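# Slide the blue rider weight until the beam balances

## Task

Slide the blue rider weight along the beam to the spot where the beam stays level by itself, then release the rider and pull the arms away from it.

## Robot and tools

Robot: two six-joint arms, left_arm and right_arm, facing each other across a table, each with a two-finger gripper. Scene frame: origin at the table centre, +z up, table top at z = +0.020 m. left_arm's base is at (-0.020, +0.458, +0.039) m with quat_wxyz (+0.707, 0, 0, -0.707); right_arm's base is at (-0.020, -0.458, +0.039) m with quat_wxyz (+0.707, 0, 0, +0.707). In both base frames +z is up. Arm names do not match image sides. Hand positions, velocities and wrist-camera poses are reported in that arm's own base frame. Fixed cameras and the table use the scene frame.

Joint order for every arm, in calls and in results: waist, shoulder, elbow, wrist pitch, wrist yaw, wrist roll. After these comes the gripper. The shoulder's sign is flipped everywhere: its stated range of 0.000 to 3.142 becomes -3.142 to 0 in your numbers. Other stated ranges: waist ±3.054, elbow 0 to 2.356, wrist pitch ±1.571, wrist yaw ±1.571, wrist roll ±3.142. The true ends may differ from these by up to 0.028 rad.

Row format, shared by execute_actions and move: one flat list of 14 numbers, each in [-1, 1], covering both arms even when only one moves. The first 7 are left_arm: six joint values, then opening. The last 7 are right_arm in the same layout. Joint values are offsets, not poses. They count from the "Joint targets" line as it stands when the action or move begins. 1.0 means 2.055 rad for waist, shoulder and elbow, and 4.263 rad for the three wrist joints. Sending 0 keeps an arm at its targets. Opening is absolute: +1 is fully open, and about -0.78 closes empty fingers; values below that add nothing. To leave a gripper unchanged, resend its current command, because 0 means half-closed.

execute_actions(actions, cameras): actions is a list of actions. Each action is up to 15 rows, one row per control step of 1/30 s. A shorter action repeats its last row until it fills 15 steps, so each action lasts 0.5 s. Every row in an action offsets from the same start targets, not from the row before. If any target would overshoot a joint limit by more than 0.028 rad, that action is refused; if this happens in the first action, the whole call is refused. An empty list just returns the state and images. cameras picks images: omitted, null or ["all"] gives all; [] gives none. Names: cam_head_left, cam_head_right, cam_high, cam_low, cam_left_wrist, cam_right_wrist.

move(target, speed, blend, opening_speed, blocking, cameras): target is one 14-number row or a list of up to 15 rows. Every row is an offset from the same starting Joint targets, and offsets do not stack. All joints travel together, so grippers trace curves. speed is the top speed in rad/s of the joint with the longest way to go: 0.01 to 7, default 0.5. It can be one value or one per target. blend is a corner-rounding radius in rad for lists. opening_speed sets the opening's rate in units per second, 0.2 or more. blocking=false returns after about 0.5 s while the motion continues. A move takes at least 0.5 s and at most 10 s. It does not avoid obstacles or the other arm. The result adds a "move:" line:
- done: at rest within 0.03 rad.
- off_target: at rest, but more than 0.03 rad off.
- moving, held or fault: as named.
- limits=held: steps were withheld.
A done result does not mean the arm is free of contact.

wait(seconds 0 to 10): holds the last commands while a running move continues. stop: brakes a running move. zoom_image(camera, region [x0, y0, x1, y1] in pixels, at most 504x504): enlarges part of that camera's latest image. show_instructions: shows the reference pages. finished_scene(scene=1): ends the scene for good.

Motion limits: each step, a joint target stays within 0.368 rad (big joints) or 0.763 rad (wrists) of the measured angle. Targets that would put the hand more than 70 mm from where it is are scaled back. Large changes therefore need several actions. Friction, gear play and weight can leave joints short, and tiny turns may not happen at all.

Result lines:
- Joint positions (rad) and velocities: the last value per arm is the finger gap in m, 0.080 when open.
- Joint targets: the base for your next offsets.
- end_effector_position: m, at the point between the fingers, 3 to 4 cm behind the tips.
- grip_measured: on the opening scale.
- grip_effort_n: motor effort, negative when closing.
- Joint torques and External joint torques.
- "joint sent to its limit", "joint command not followed" (clearance check), blocked, TORQUE FAULT, MOTOR HOT, OVER-TEMPERATURE FAULT.
- "within noise": the arm is still.

Gripper: fingers point along its +x axis and close along its y axis. Only the last 1.5 cm of each pad is flat. To grip, command about 0.08 below grip_measured at first contact. Closing fully takes at least 0.6 s.

Method: check the beam's tilt in the cameras. Grasp the rider gently or nudge it toward the high end, moving slowly and in small steps. Then release, back away, wait, and confirm the beam stays level and still before finishing.

Avoid:
- Knocking the rider or beam off the table.
- Releasing the rider while it is still moving.
- Fast impacts or pressing hard.
- Letting the two arms touch or grip each other.
- Torque faults; the wrist limits are low, 2.88 to 3.53 N m.
- Holding stretched poses long enough to overheat the motors.
Any arm stop costs time. A camera cable touching something counts as the arm touching it.

Each tool is called after "Call:" as name(argument=value, ...), one argument or row to a line, values as JSON.

Reference images:

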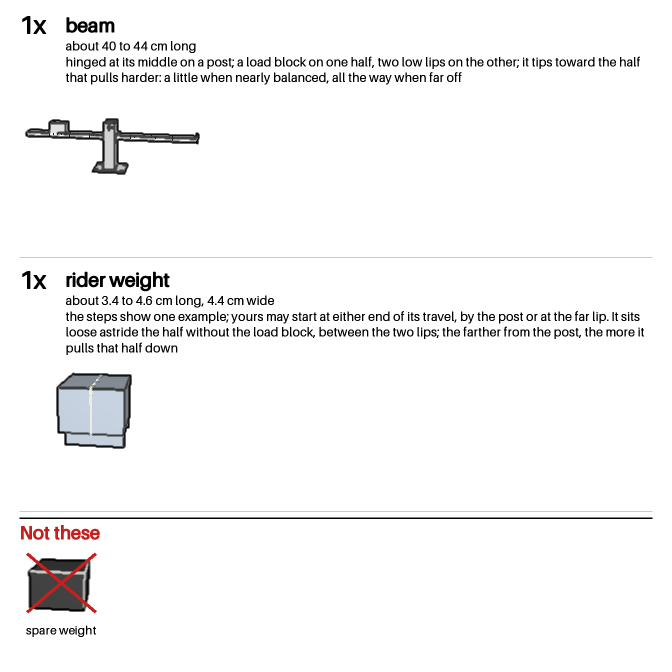

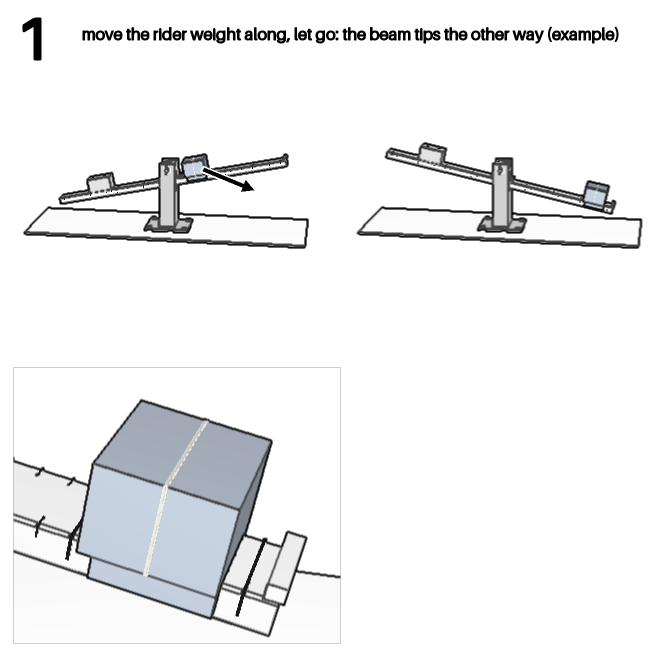

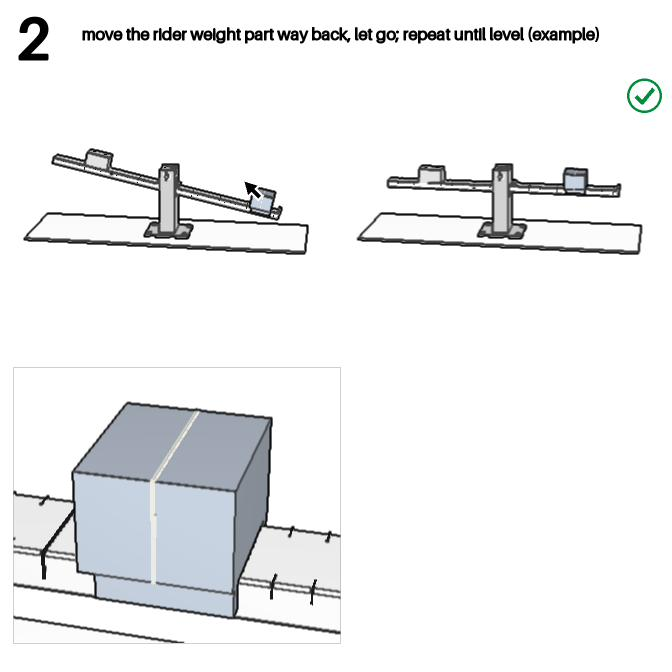

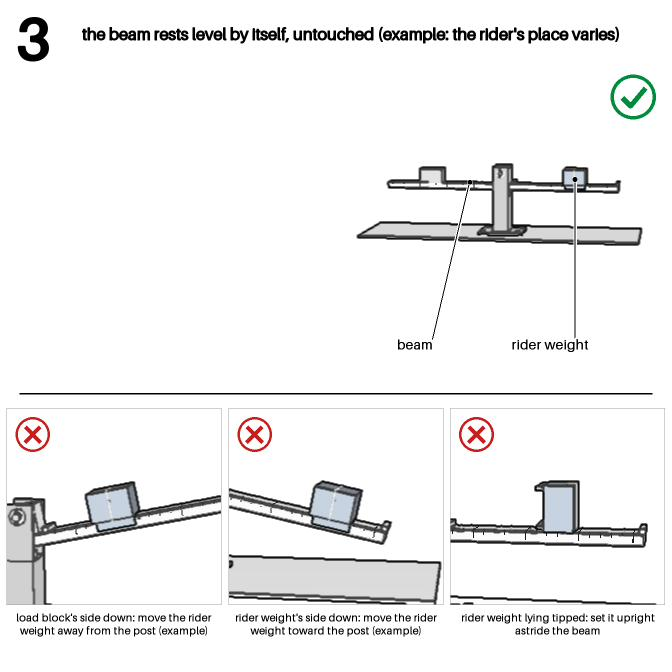

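## Session

Call:
execute_actions(
  actions=[],
)

Scene clock: 0.00 s.
left_arm: end_effector_position=(+0.4128, +0.1908, +0.1782) grip_measured=+1.000 grip_effort_n=n/a end_effector_quat_wxyz=(+0.850, -0.273, +0.013, +0.450) | right_arm: end_effector_position=(+0.3256, +0.0522, +0.3574) grip_measured=+1.000 grip_effort_n=n/a end_effector_quat_wxyz=(+0.950, +0.251, +0.041, +0.183)
Joint positions: left_arm=[0.233 -1.682 0.924 0.417 -0.643 -0.699 0.08] | right_arm=[-0.018 -0.958 0.857 0.116 -0.396 0.519 0.08]
Joint velocities: within noise
Joint torques (N m): no reading
External joint torques (N m): no reading
Heat: left arm: hottest wrist yaw 34 °C (+0.0 °C/min); right arm: hottest wrist pitch 36 °C (+0.0 °C/min).
Joint targets: left_arm=[0.228 -1.672 0.933 0.424 -0.650 -0.694] | right_arm=[-0.013 -0.948 0.871 0.124 -0.401 0.513]
Tool commands: left_gripper/opening=+1.0 right_gripper/opening=+1.0

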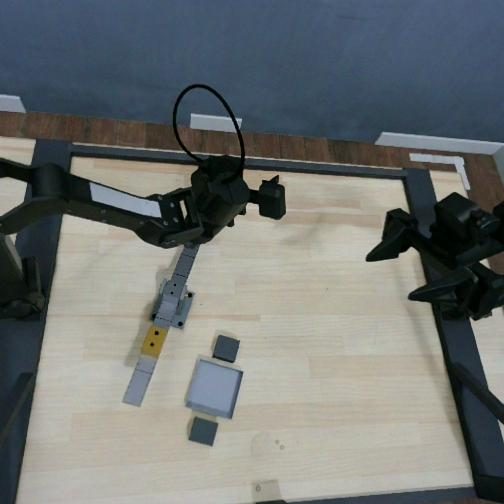

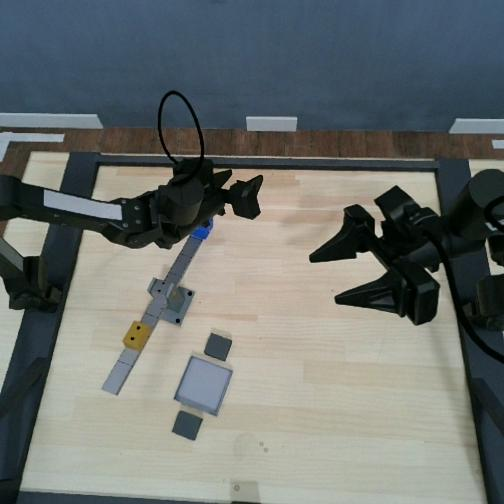

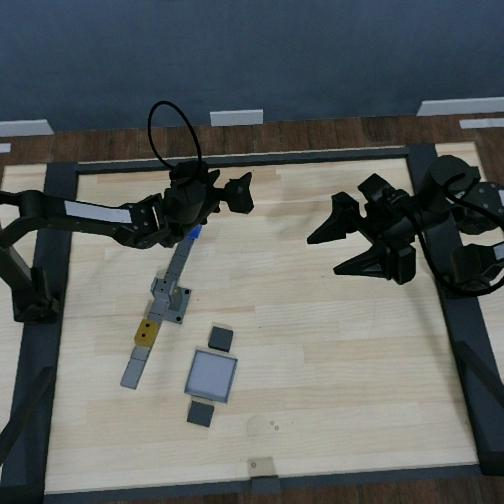

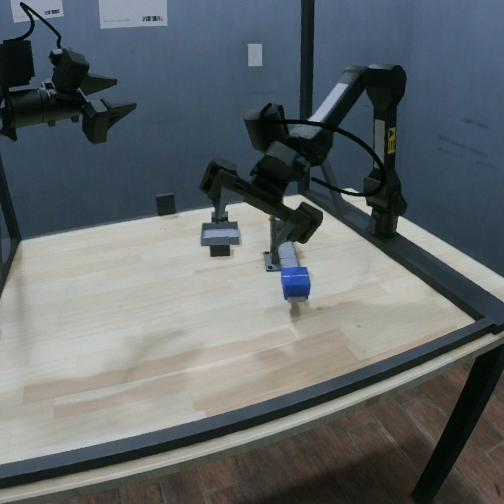

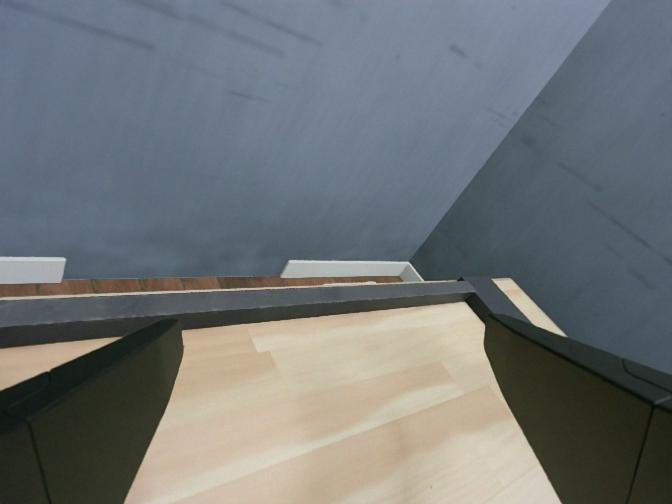

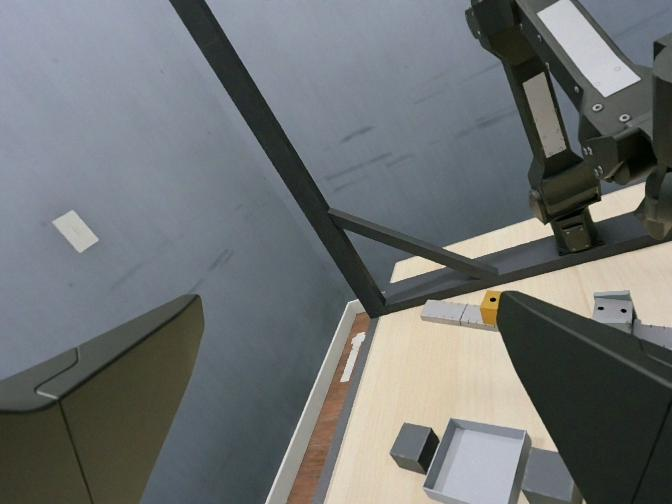

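Call:
zoom_image(
  camera="cam_low",
  region=[190, 190, 350, 320],
)

Call:
zoom_image(
  camera="cam_head_right",
  region=[80, 200, 260, 460],
)

Call:
zoom_image(
  camera="cam_head_left",
  region=[100, 200, 280, 460],
)

Scaled by 3.150.

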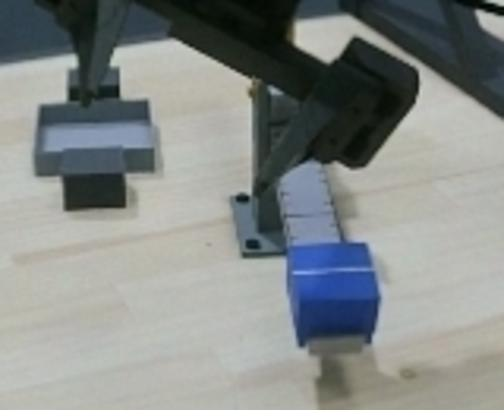

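Scaled by 1.938.

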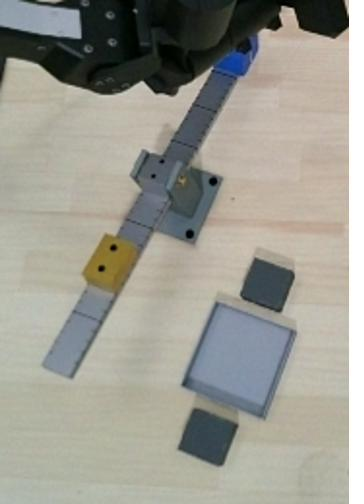

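Scaled by 1.938.

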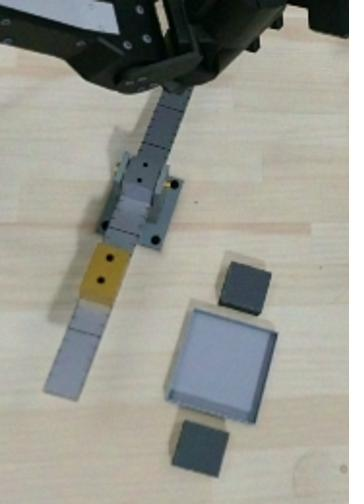

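Call:
move(
  target=[0.2175, -0.1693, 0.4847, -0.4466, 0.1525, 0.0361, 1, 0, 0, 0, 0, 0, 0, 1],
  speed=1.0,
)

Scene clock: 234.87 s.
left_arm: end_effector_position=(+0.2947, +0.2379, +0.1545) grip_measured=+1.000 grip_effort_n=-0.2 end_effector_quat_wxyz=(+0.568, -0.410, +0.586, +0.408) | right_arm: end_effector_position=(+0.3256, +0.0522, +0.3574) grip_measured=+1.000 grip_effort_n=-3.5 end_effector_quat_wxyz=(+0.951, +0.246, +0.040, +0.184)
Joint positions: left_arm=[0.68 -2.018 1.901 -1.48 0.001 -0.553 0.08] | right_arm=[-0.018 -0.958 0.857 0.116 -0.396 0.508 0.08]
Joint velocities: within noise
Joint torques (N m): left_arm=[-0.05 7.14 7.4 0.03 0.1 0.24] | right_arm=[-0.06 2.99 6.71 1.49 -0.04 -0.04]
External joint torques (N m): left_arm=[0.04 -1.96 1.73 -0.25 0.12 0.24] | right_arm=[-0.06 0.58 0.18 -0.06 -0.05 -0.01]
Heat: left arm: hottest wrist pitch 35 °C (+0.0 °C/min); right arm: hottest wrist pitch 43 °C (+1.0 °C/min).
Joint targets: left_arm=[0.676 -2.020 1.930 -1.480 0.000 -0.540] | right_arm=[-0.013 -0.948 0.871 0.124 -0.401 0.513]
move: done
camera_calibration:
cam_left_wrist: T_world_to_cam=[[0.945282, -0.325246, 0.0256196, -0.20331], [-0.315525, -0.891402, 0.32534, 0.288628], [-0.0829783, -0.315622, -0.94525, 0.326801], [0, 0, 0, 1]] pos_world=[0.310372, 0.294303, 0.220215]
cam_right_wrist: T_world_to_cam=[[0.31355, -0.815723, -0.486088, 0.119077], [-0.514553, 0.284275, -0.808964, 0.467396], [0.798074, 0.503769, -0.330599, -0.0877764], [0, 0, 0, 1]] pos_world=[0.273216, 0.00848405, 0.40697]

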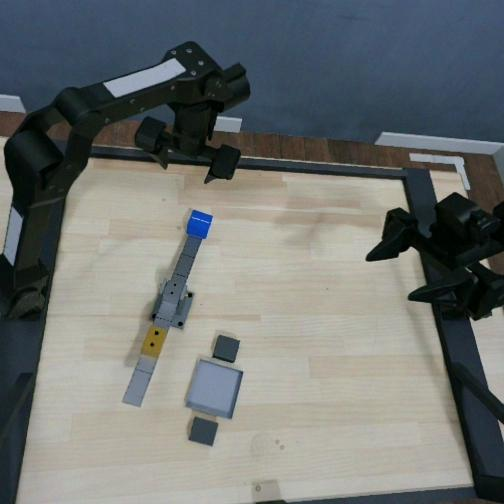

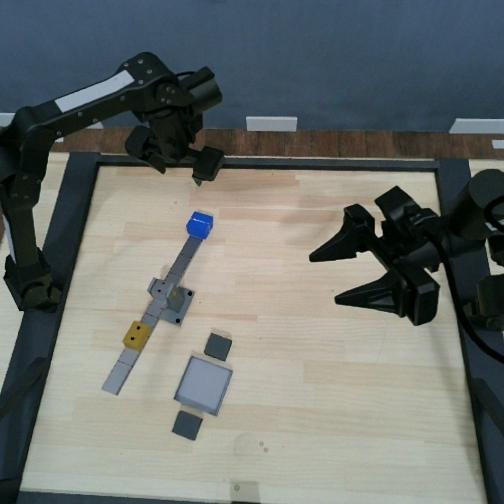

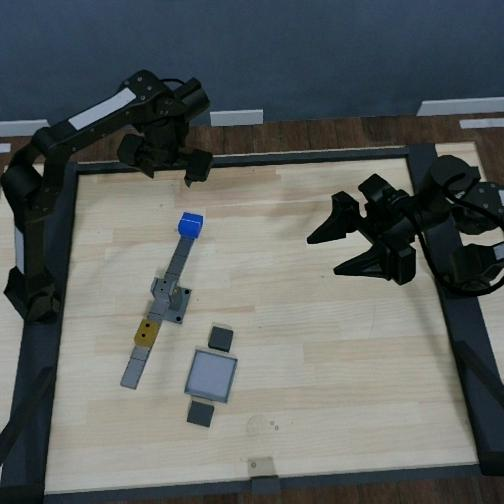

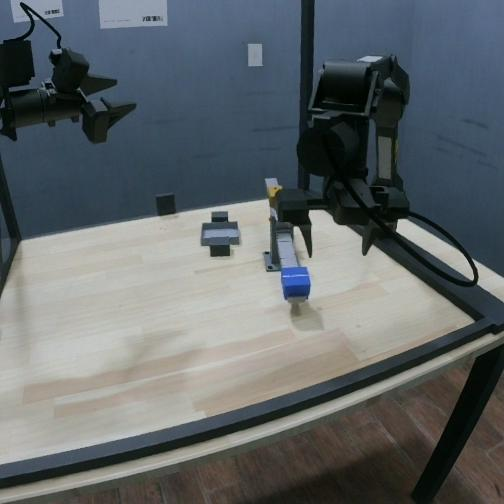

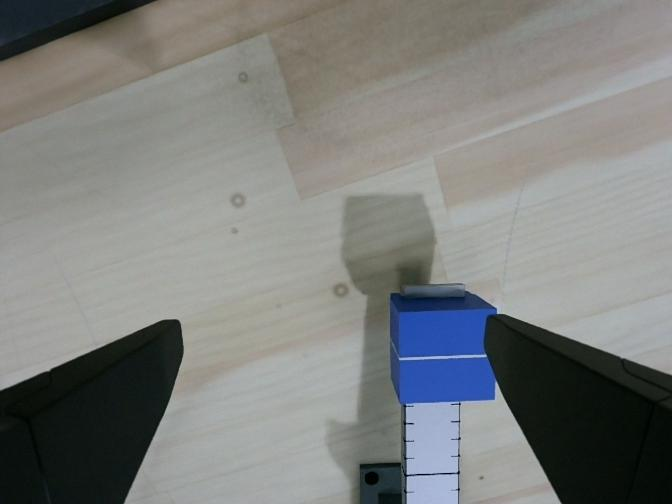

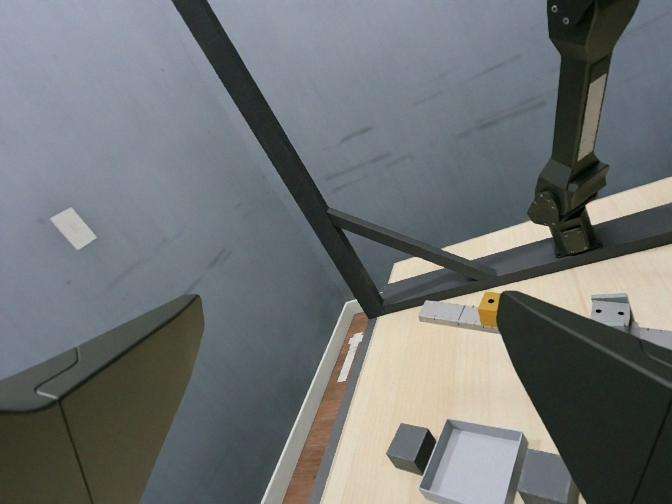

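Call:
zoom_image(
  camera="cam_left_wrist",
  region=[340, 260, 540, 460],
)

Call:
zoom_image(
  camera="cam_high",
  region=[100, 200, 260, 400],
)

Call:
zoom_image(
  camera="cam_low",
  region=[230, 170, 350, 320],
)

Scaled by 2.520.

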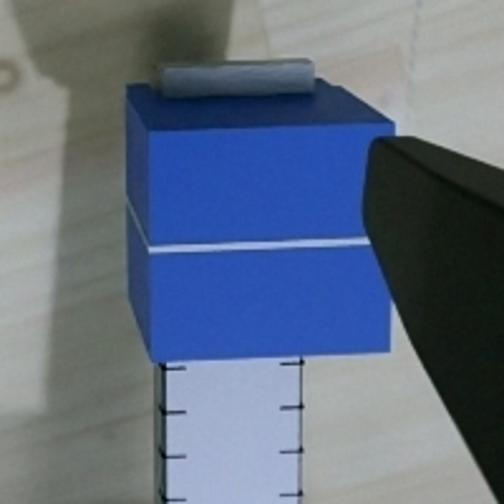

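Scaled by 2.520.

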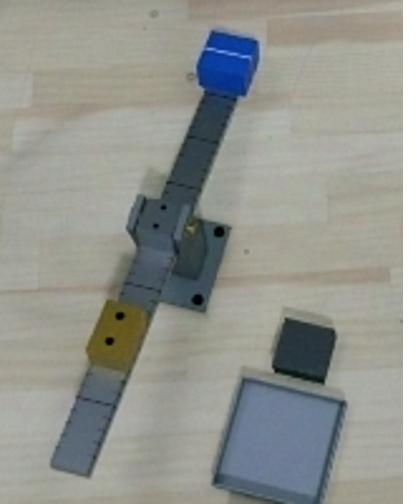

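Scaled by 3.360.

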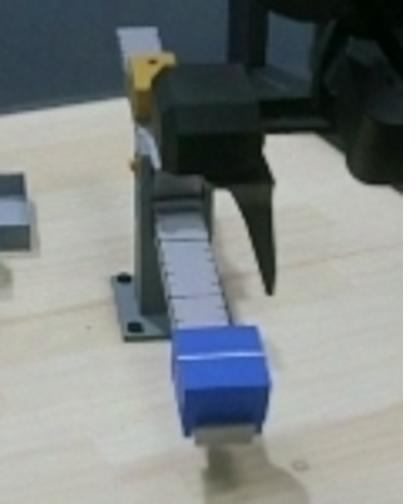

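Call:
move(
  target=[-0.09388, 0.0377, -0.1039, 0.03642, 0, -0.05602, 1, 0, 0, 0, 0, 0, 0, 1],
  speed=0.4,
  cameras=["cam_left_wrist", "cam_low", "cam_head_left"],
)

Scene clock: 357.27 s.
left_arm: end_effector_position=(+0.3308, +0.1738, +0.1307) grip_measured=+1.000 grip_effort_n=-0.7 end_effector_quat_wxyz=(+0.574, -0.415, +0.573, +0.413) | right_arm: end_effector_position=(+0.3256, +0.0522, +0.3574) grip_measured=+1.000 grip_effort_n=-3.5 end_effector_quat_wxyz=(+0.951, +0.246, +0.040, +0.184)
Joint positions: left_arm=[0.485 -1.962 1.728 -1.333 0.003 -0.765 0.08] | right_arm=[-0.018 -0.958 0.857 0.116 -0.396 0.508 0.08]
Joint velocities: within noise
Joint torques (N m): left_arm=[0.08 9.24 3.24 0.62 0.06 -0.31] | right_arm=[-0.01 2.84 6.68 1.5 -0.05 -0.01]
External joint torques (N m): left_arm=[0.1 0.51 -2.51 0.3 0.1 -0.31] | right_arm=[-0.01 0.4 0.13 -0.05 -0.05 0.01]
Heat: left arm: hottest shoulder 35 °C (+1.0 °C/min); right arm: hottest wrist pitch 44 °C (+1.0 °C/min).
Joint targets: left_arm=[0.483 -1.943 1.716 -1.325 0.000 -0.778] | right_arm=[-0.013 -0.948 0.871 0.124 -0.401 0.513]
move: done
camera_calibration:
cam_left_wrist: T_world_to_cam=[[0.949858, -0.309777, 0.0425269, -0.264114], [-0.3077, -0.901855, 0.303278, 0.252831], [-0.0555957, -0.301157, -0.951953, 0.276283], [0, 0, 0, 1]] pos_world=[0.344027, 0.229405, 0.197562]
Images, in order (width x height): cam_head_left 504x504, cam_low 504x504, cam_left_wrist 672x504.

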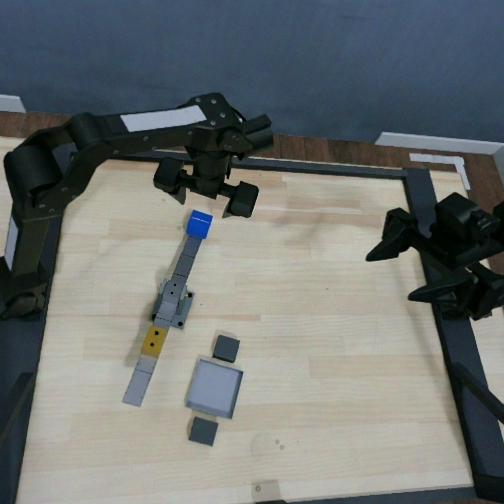

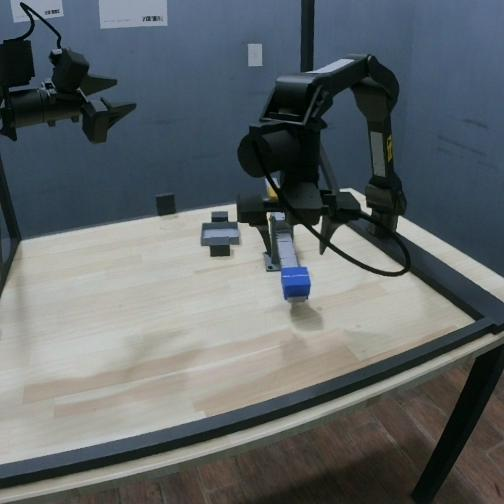

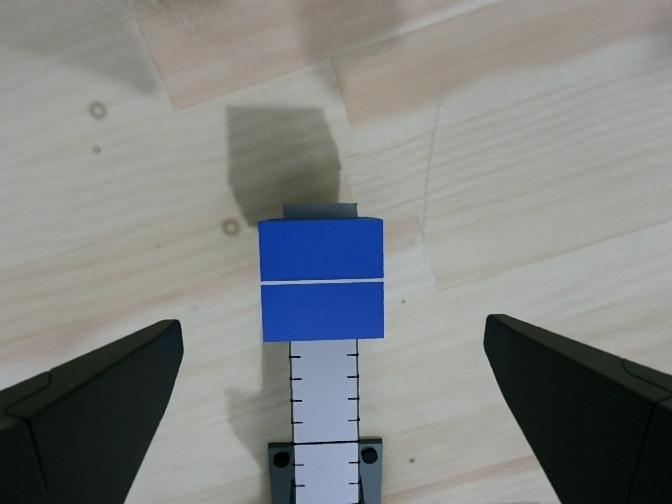

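Call:
move(
  target=[0.0005, -0.01119, -0.10998, 0.0563, 0, -0.00328, 1, 0, 0, 0, 0, 0, 0, 1],
  speed=0.2,
  cameras=["cam_left_wrist", "cam_low"],
)

Scene clock: 423.90 s.
left_arm: end_effector_position=(+0.3275, +0.1733, +0.0737) grip_measured=+1.000 grip_effort_n=0.2 end_effector_quat_wxyz=(+0.575, -0.420, +0.565, +0.417) | right_arm: end_effector_position=(+0.3256, +0.0522, +0.3574) grip_measured=+1.000 grip_effort_n=-3.0 end_effector_quat_wxyz=(+0.951, +0.246, +0.040, +0.184)
Joint positions: left_arm=[0.488 -1.964 1.502 -1.094 0.003 -0.779 0.08] | right_arm=[-0.018 -0.958 0.857 0.116 -0.396 0.508 0.08]
Joint velocities: within noise
Joint torques (N m): left_arm=[0.07 7.02 3.21 0.62 0.06 -0.29] | right_arm=[0 3.07 6.63 1.49 -0.03 -0.03]
External joint torques (N m): left_arm=[0.08 -1.57 -2.42 0.27 0.1 -0.29] | right_arm=[0.02 0.58 0.05 -0.07 -0.03 -0.01]
Heat: left arm: hottest shoulder 40 °C (+4.0 °C/min); right arm: hottest wrist pitch 44 °C (+0.0 °C/min).
Joint targets: left_arm=[0.484 -1.966 1.490 -1.085 0.000 -0.792] | right_arm=[-0.013 -0.948 0.871 0.124 -0.401 0.513]
move: done
camera_calibration:
cam_left_wrist: T_world_to_cam=[[0.954423, -0.294019, 0.0512739, -0.26359], [-0.295748, -0.908605, 0.294908, 0.266577], [-0.040121, -0.296631, -0.954149, 0.216087], [0, 0, 0, 1]] pos_world=[0.339086, 0.22881, 0.141079]
Images, in order (width x height): cam_low 504x504, cam_left_wrist 672x504.

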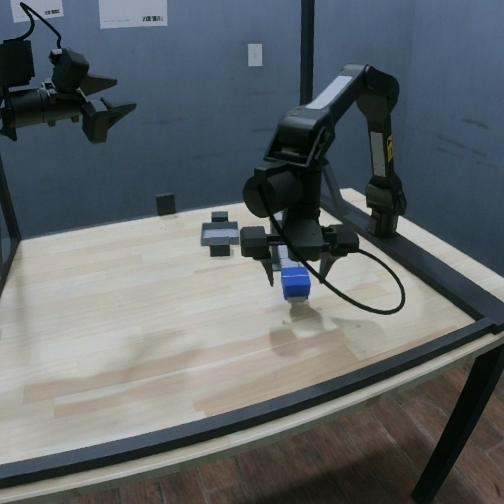

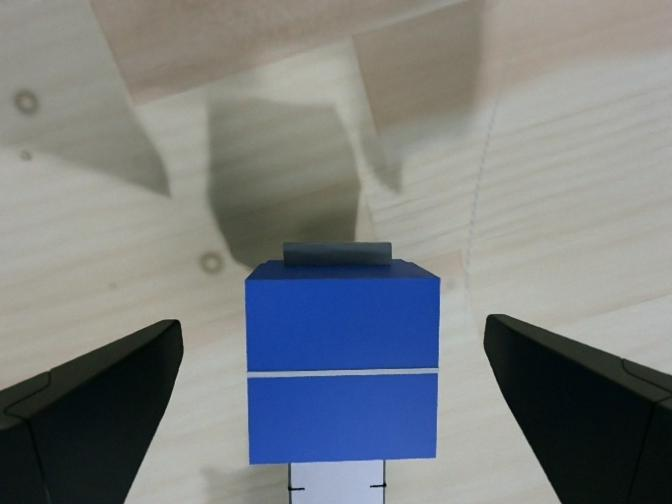

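Call:
move(
  target=[
    [0, -0.0068, 0, 0, 0, 0, 1, 0, 0, 0, 0, 0, 0, 1],
    [0, -0.0068, 0, 0, 0, 0, 0.3, 0, 0, 0, 0, 0, 0, 1],
  ],
  speed=0.2,
  opening_speed=0.8,
  cameras=["cam_left_wrist", "cam_low"],
)

Scene clock: 447.80 s.
left_arm: end_effector_position=(+0.3267, +0.1729, +0.0685) grip_measured=+0.304 grip_effort_n=-15.6 end_effector_quat_wxyz=(+0.570, -0.420, +0.570, +0.418) | right_arm: end_effector_position=(+0.3256, +0.0522, +0.3574) grip_measured=+1.000 grip_effort_n=-3.5 end_effector_quat_wxyz=(+0.951, +0.246, +0.040, +0.184)
Joint positions: left_arm=[0.488 -1.978 1.501 -1.094 0.003 -0.78 0.049] | right_arm=[-0.018 -0.958 0.857 0.116 -0.396 0.508 0.08]
Joint velocities: within noise
Joint torques (N m): left_arm=[0.06 6.88 3.25 0.61 0.05 -0.3] | right_arm=[0.04 3.08 6.58 1.48 -0.04 -0.01]
External joint torques (N m): left_arm=[0.09 -1.79 -2.39 0.26 0.09 -0.3] | right_arm=[0.01 0.6 -0.01 -0.08 -0.04 0.01]
Heat: left arm: hottest shoulder 39 °C (+1.0 °C/min); right arm: hottest wrist pitch 45 °C (+1.0 °C/min).
Joint targets: left_arm=[0.484 -1.980 1.490 -1.085 0.000 -0.792] | right_arm=[-0.013 -0.948 0.871 0.124 -0.401 0.513]
move: done
camera_calibration:
cam_left_wrist: T_world_to_cam=[[0.955494, -0.292233, 0.04038, -0.262595], [-0.290277, -0.906903, 0.305394, 0.264604], [-0.0526253, -0.303524, -0.95137, 0.21607], [0, 0, 0, 1]] pos_world=[0.339087, 0.228813, 0.135358]
Images, in order (width x height): cam_low 504x504, cam_left_wrist 672x504.

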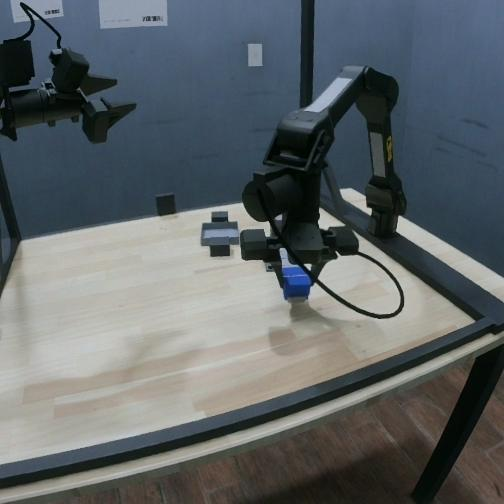

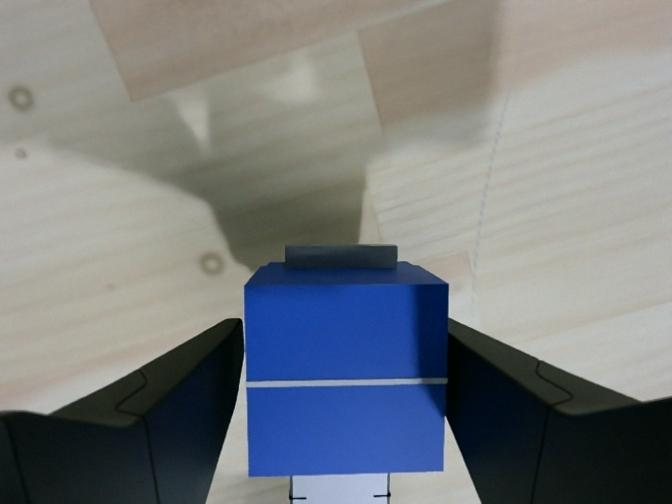

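Call:
move(
  target=[0, 0, 0, 0, 0, 0, 0.17, 0, 0, 0, 0, 0, 0, 1],
  speed=0.2,
  opening_speed=0.2,
  cameras=["cam_left_wrist", "cam_low", "cam_head_left"],
)

Scene clock: 454.13 s.
left_arm: end_effector_position=(+0.3276, +0.1721, +0.0685) grip_measured=+0.184 grip_effort_n=-64.9 end_effector_quat_wxyz=(+0.571, -0.419, +0.570, +0.417) | right_arm: end_effector_position=(+0.3256, +0.0522, +0.3574) grip_measured=+1.000 grip_effort_n=-3.0 end_effector_quat_wxyz=(+0.951, +0.246, +0.040, +0.184)
Joint positions: left_arm=[0.485 -1.978 1.501 -1.092 0.003 -0.78 0.043] | right_arm=[-0.018 -0.958 0.857 0.116 -0.396 0.508 0.08]
Joint velocities: within noise
Joint torques (N m): left_arm=[0.07 6.87 3.25 0.49 0.05 -0.3] | right_arm=[-0.07 2.96 6.68 1.49 -0.04 -0.04]
External joint torques (N m): left_arm=[0.05 -1.84 -2.37 0.16 0.09 -0.3] | right_arm=[-0.08 0.57 0.18 -0.04 -0.04 -0.02]
Heat: left arm: hottest shoulder 39 °C (+1.0 °C/min); right arm: hottest wrist pitch 45 °C (+1.0 °C/min).
Joint targets: left_arm=[0.484 -1.980 1.490 -1.085 0.000 -0.792] | right_arm=[-0.013 -0.948 0.871 0.124 -0.401 0.513]
move: done
camera_calibration:
cam_left_wrist: T_world_to_cam=[[0.954545, -0.295161, 0.0415132, -0.262888], [-0.293455, -0.906218, 0.30439, 0.265109], [-0.052224, -0.302736, -0.951643, 0.215567], [0, 0, 0, 1]] pos_world=[0.339994, 0.227912, 0.13536]
Images, in order (width x height): cam_head_left 504x504, cam_low 504x504, cam_left_wrist 672x504.

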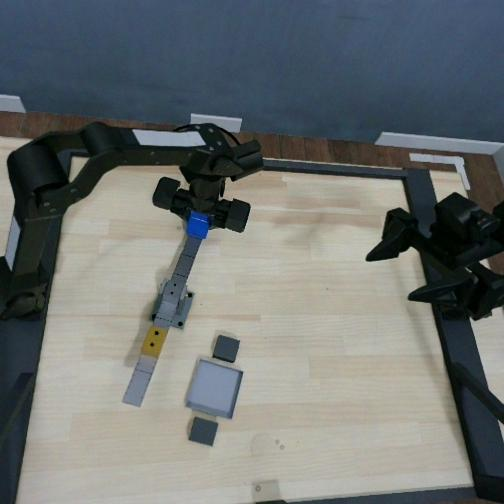

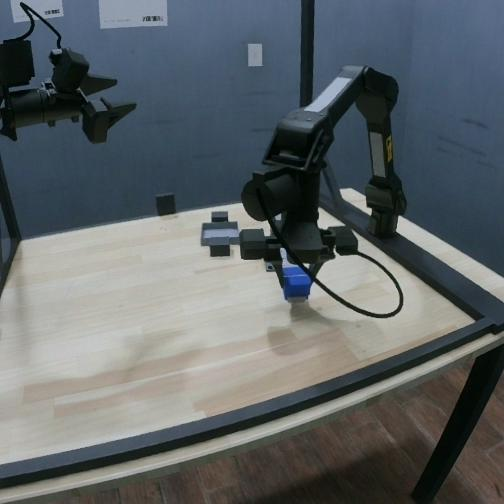

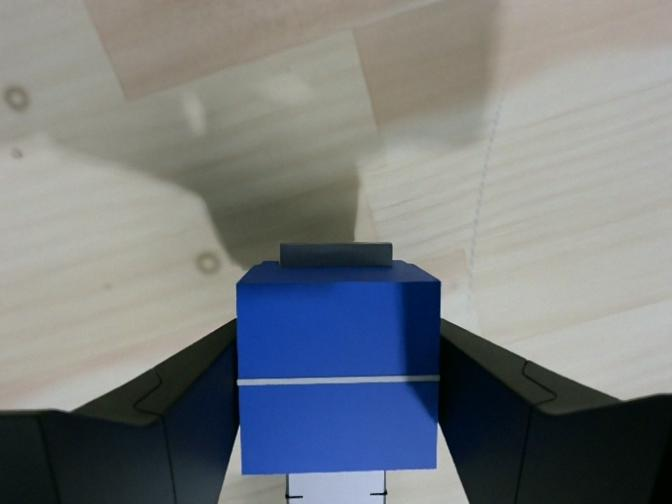

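Call:
move(
  target=[
    [0, 0.004, 0, 0, 0, 0, 0.175, 0, 0, 0, 0, 0, 0, 1],
    [-0.01942, 0.02735, -0.02535, -0.00096, 0, -0.00936, 0.175, 0, 0, 0, 0, 0, 0, 1],
  ],
  speed=0.06,
  cameras=["cam_left_wrist", "cam_high", "cam_low"],
)

Scene clock: 483.57 s.
left_arm: end_effector_position=(+0.3231, +0.1578, +0.0715) grip_measured=+0.183 grip_effort_n=-41.6 end_effector_quat_wxyz=(+0.569, -0.420, +0.568, +0.420) | right_arm: end_effector_position=(+0.3256, +0.0522, +0.3574) grip_measured=+1.000 grip_effort_n=-3.5 end_effector_quat_wxyz=(+0.951, +0.246, +0.040, +0.184)
Joint positions: left_arm=[0.454 -1.936 1.454 -1.087 0 -0.819 0.043] | right_arm=[-0.018 -0.958 0.857 0.116 -0.396 0.508 0.08]
Joint velocities: within noise
Joint torques (N m): left_arm=[-0.47 8.31 2.72 0.04 0.05 -0.31] | right_arm=[0.1 3.02 6.66 1.48 -0.02 -0.03]
External joint torques (N m): left_arm=[-0.34 -0.14 -2.92 -0.29 0.07 -0.31] | right_arm=[0.11 0.63 0.16 -0.05 -0.03 -0.01]
Heat: left arm: hottest shoulder 37 °C (-3.0 °C/min); right arm: hottest wrist pitch 45 °C (+1.0 °C/min).
Joint targets: left_arm=[0.444 -1.924 1.438 -1.089 0.000 -0.832] | right_arm=[-0.013 -0.948 0.871 0.124 -0.401 0.513]
move: done
camera_calibration:
cam_left_wrist: T_world_to_cam=[[0.956839, -0.287937, 0.0393915, -0.264753], [-0.286067, -0.909266, 0.302326, 0.248282], [-0.0512334, -0.300546, -0.95239, 0.213251], [0, 0, 0, 1]] pos_world=[0.335277, 0.213614, 0.138465]
Images, in order (width x height): cam_high 504x504, cam_low 504x504, cam_left_wrist 672x504.

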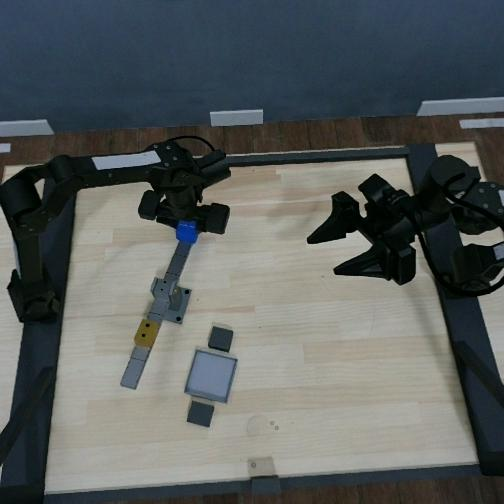

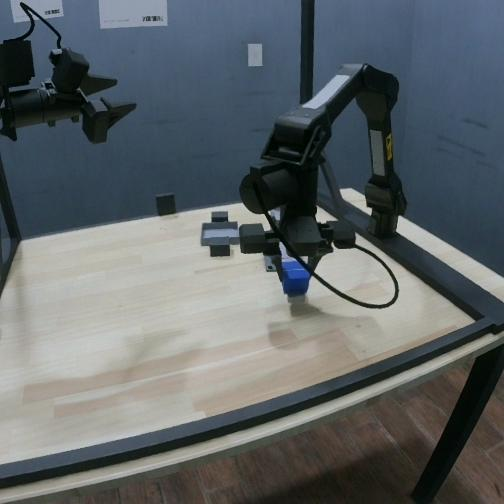

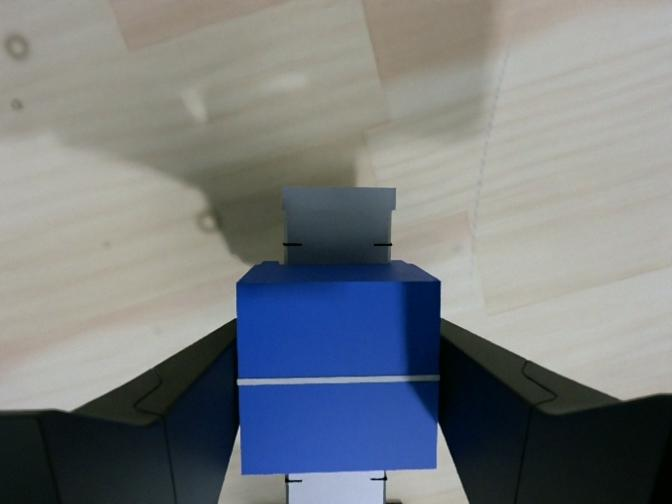

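Call:
move(
  target=[-0.01946, 0.02482, -0.02234, -0.00162, 0, -0.00891, 0.175, 0, 0, 0, 0, 0, 0, 1],
  speed=0.05,
  cameras=["cam_left_wrist", "cam_high", "cam_low"],
)

Scene clock: 503.97 s.
left_arm: end_effector_position=(+0.3177, +0.1389, +0.0757) grip_measured=+0.183 grip_effort_n=-41.2 end_effector_quat_wxyz=(+0.568, -0.420, +0.570, +0.419) | right_arm: end_effector_position=(+0.3256, +0.0522, +0.3574) grip_measured=+1.000 grip_effort_n=-3.5 end_effector_quat_wxyz=(+0.951, +0.246, +0.040, +0.184)
Joint positions: left_arm=[0.413 -1.889 1.407 -1.092 0.001 -0.857 0.043] | right_arm=[-0.018 -0.958 0.857 0.116 -0.396 0.508 0.08]
Joint velocities: within noise
Joint torques (N m): left_arm=[-0.38 8.3 2.97 -0.18 0.05 -0.3] | right_arm=[-0.11 2.95 6.65 1.51 -0.03 -0.05]
External joint torques (N m): left_arm=[-0.35 0.26 -2.63 -0.5 0.09 -0.3] | right_arm=[-0.12 0.48 0.1 -0.03 -0.03 -0.03]
Heat: left arm: hottest shoulder 39 °C (-1.0 °C/min); right arm: hottest wrist pitch 45 °C (+0.0 °C/min).
Joint targets: left_arm=[0.404 -1.873 1.392 -1.096 0.000 -0.870] | right_arm=[-0.013 -0.948 0.871 0.124 -0.401 0.513]
move: done
camera_calibration:
cam_left_wrist: T_world_to_cam=[[0.956088, -0.290738, 0.0369626, -0.264378], [-0.287769, -0.907377, 0.306358, 0.228264], [-0.0555308, -0.303542, -0.951199, 0.21301], [0, 0, 0, 1]] pos_world=[0.330285, 0.194914, 0.142457]
Images, in order (width x height): cam_high 504x504, cam_low 504x504, cam_left_wrist 672x504.

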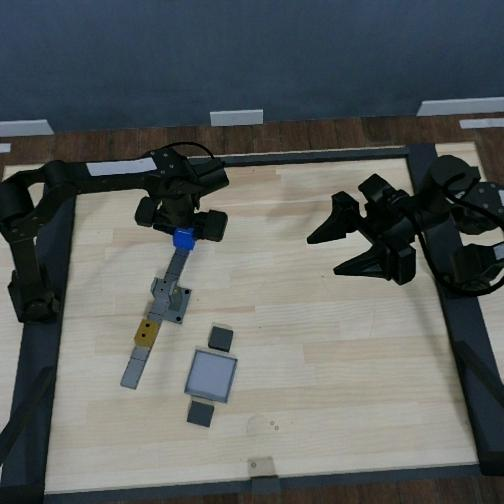

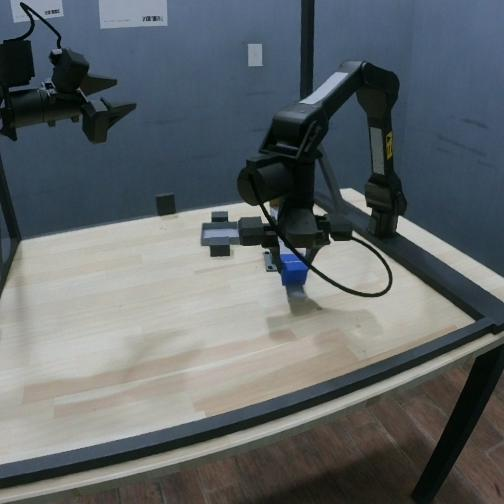

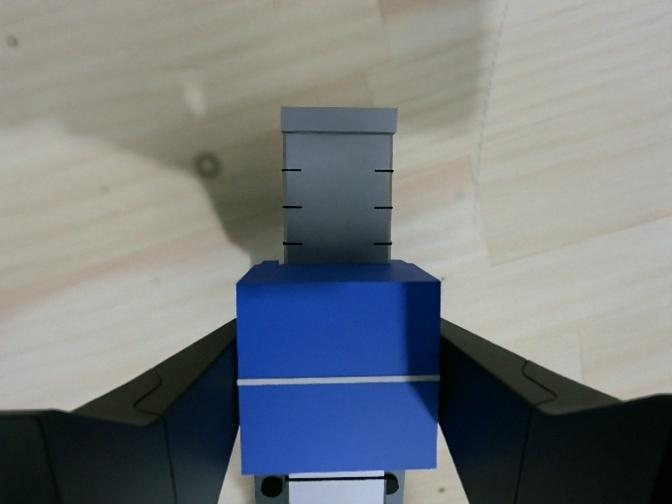

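Call:
move(
  target=[0, 0, 0, 0, 0, 0, 0.6, 0, 0, 0, 0, 0, 0, 1],
  speed=0.2,
  opening_speed=0.6,
  cameras=["cam_left_wrist", "cam_high", "cam_head_right", "cam_low"],
)

Scene clock: 509.73 s.
left_arm: end_effector_position=(+0.3159, +0.1373, +0.0746) grip_measured=+0.596 grip_effort_n=15.1 end_effector_quat_wxyz=(+0.565, -0.419, +0.574, +0.419) | right_arm: end_effector_position=(+0.3256, +0.0522, +0.3574) grip_measured=+1.000 grip_effort_n=-3.5 end_effector_quat_wxyz=(+0.951, +0.246, +0.040, +0.184)
Joint positions: left_arm=[0.411 -1.889 1.402 -1.097 0.003 -0.857 0.062] | right_arm=[-0.018 -0.958 0.857 0.116 -0.396 0.508 0.08]
Joint velocities: within noise
Joint torques (N m): left_arm=[-0.22 8.27 3.22 0.05 0.04 -0.29] | right_arm=[-0.13 2.98 6.71 1.49 -0.03 -0.04]
External joint torques (N m): left_arm=[-0.23 0.21 -2.38 -0.25 0.08 -0.29] | right_arm=[-0.12 0.6 0.21 -0.04 -0.04 -0.02]
Heat: left arm: hottest shoulder 39 °C (+0.0 °C/min); right arm: hottest wrist pitch 45 °C (+0.0 °C/min).
Joint targets: left_arm=[0.404 -1.873 1.392 -1.096 0.000 -0.870] | right_arm=[-0.013 -0.948 0.871 0.124 -0.401 0.513]
move: done
camera_calibration:
cam_left_wrist: T_world_to_cam=[[0.9559, -0.292052, 0.0309923, -0.262404], [-0.286761, -0.905338, 0.313259, 0.225475], [-0.0634296, -0.308332, -0.949162, 0.214444], [0, 0, 0, 1]] pos_world=[0.329091, 0.193615, 0.141042]
Images, in order (width x height): cam_head_right 504x504, cam_high 504x504, cam_low 504x504, cam_left_wrist 672x504.

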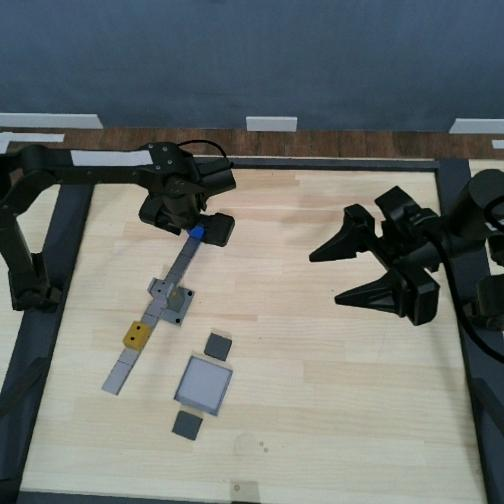

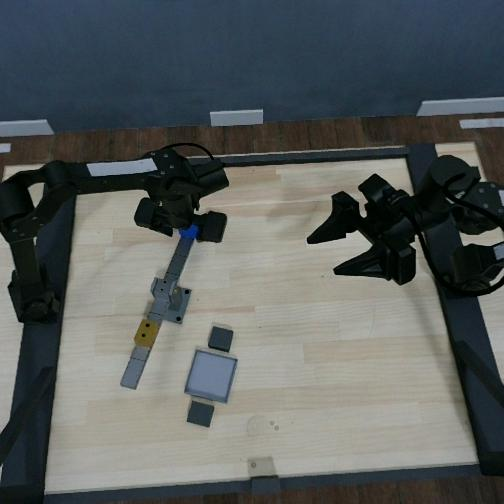

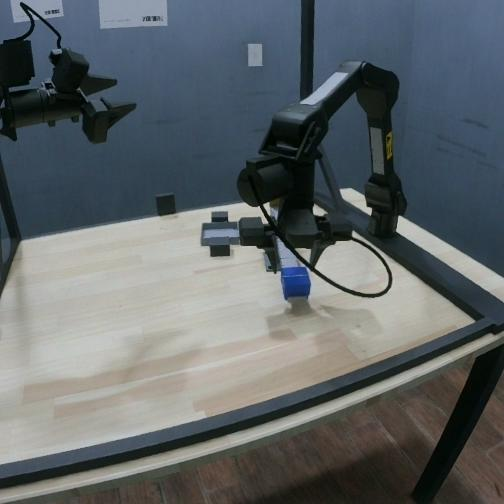

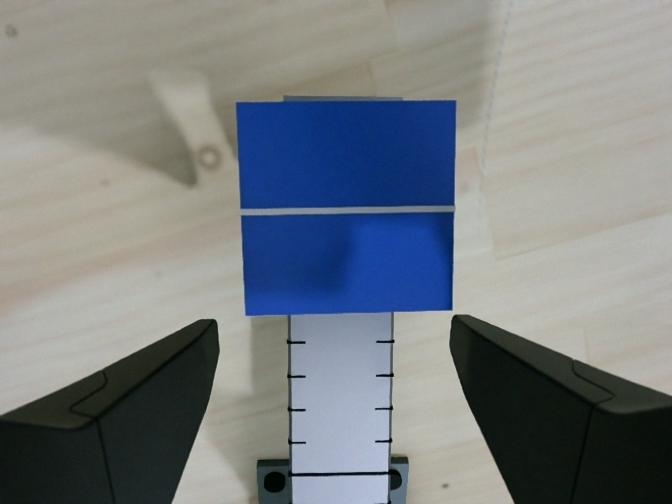

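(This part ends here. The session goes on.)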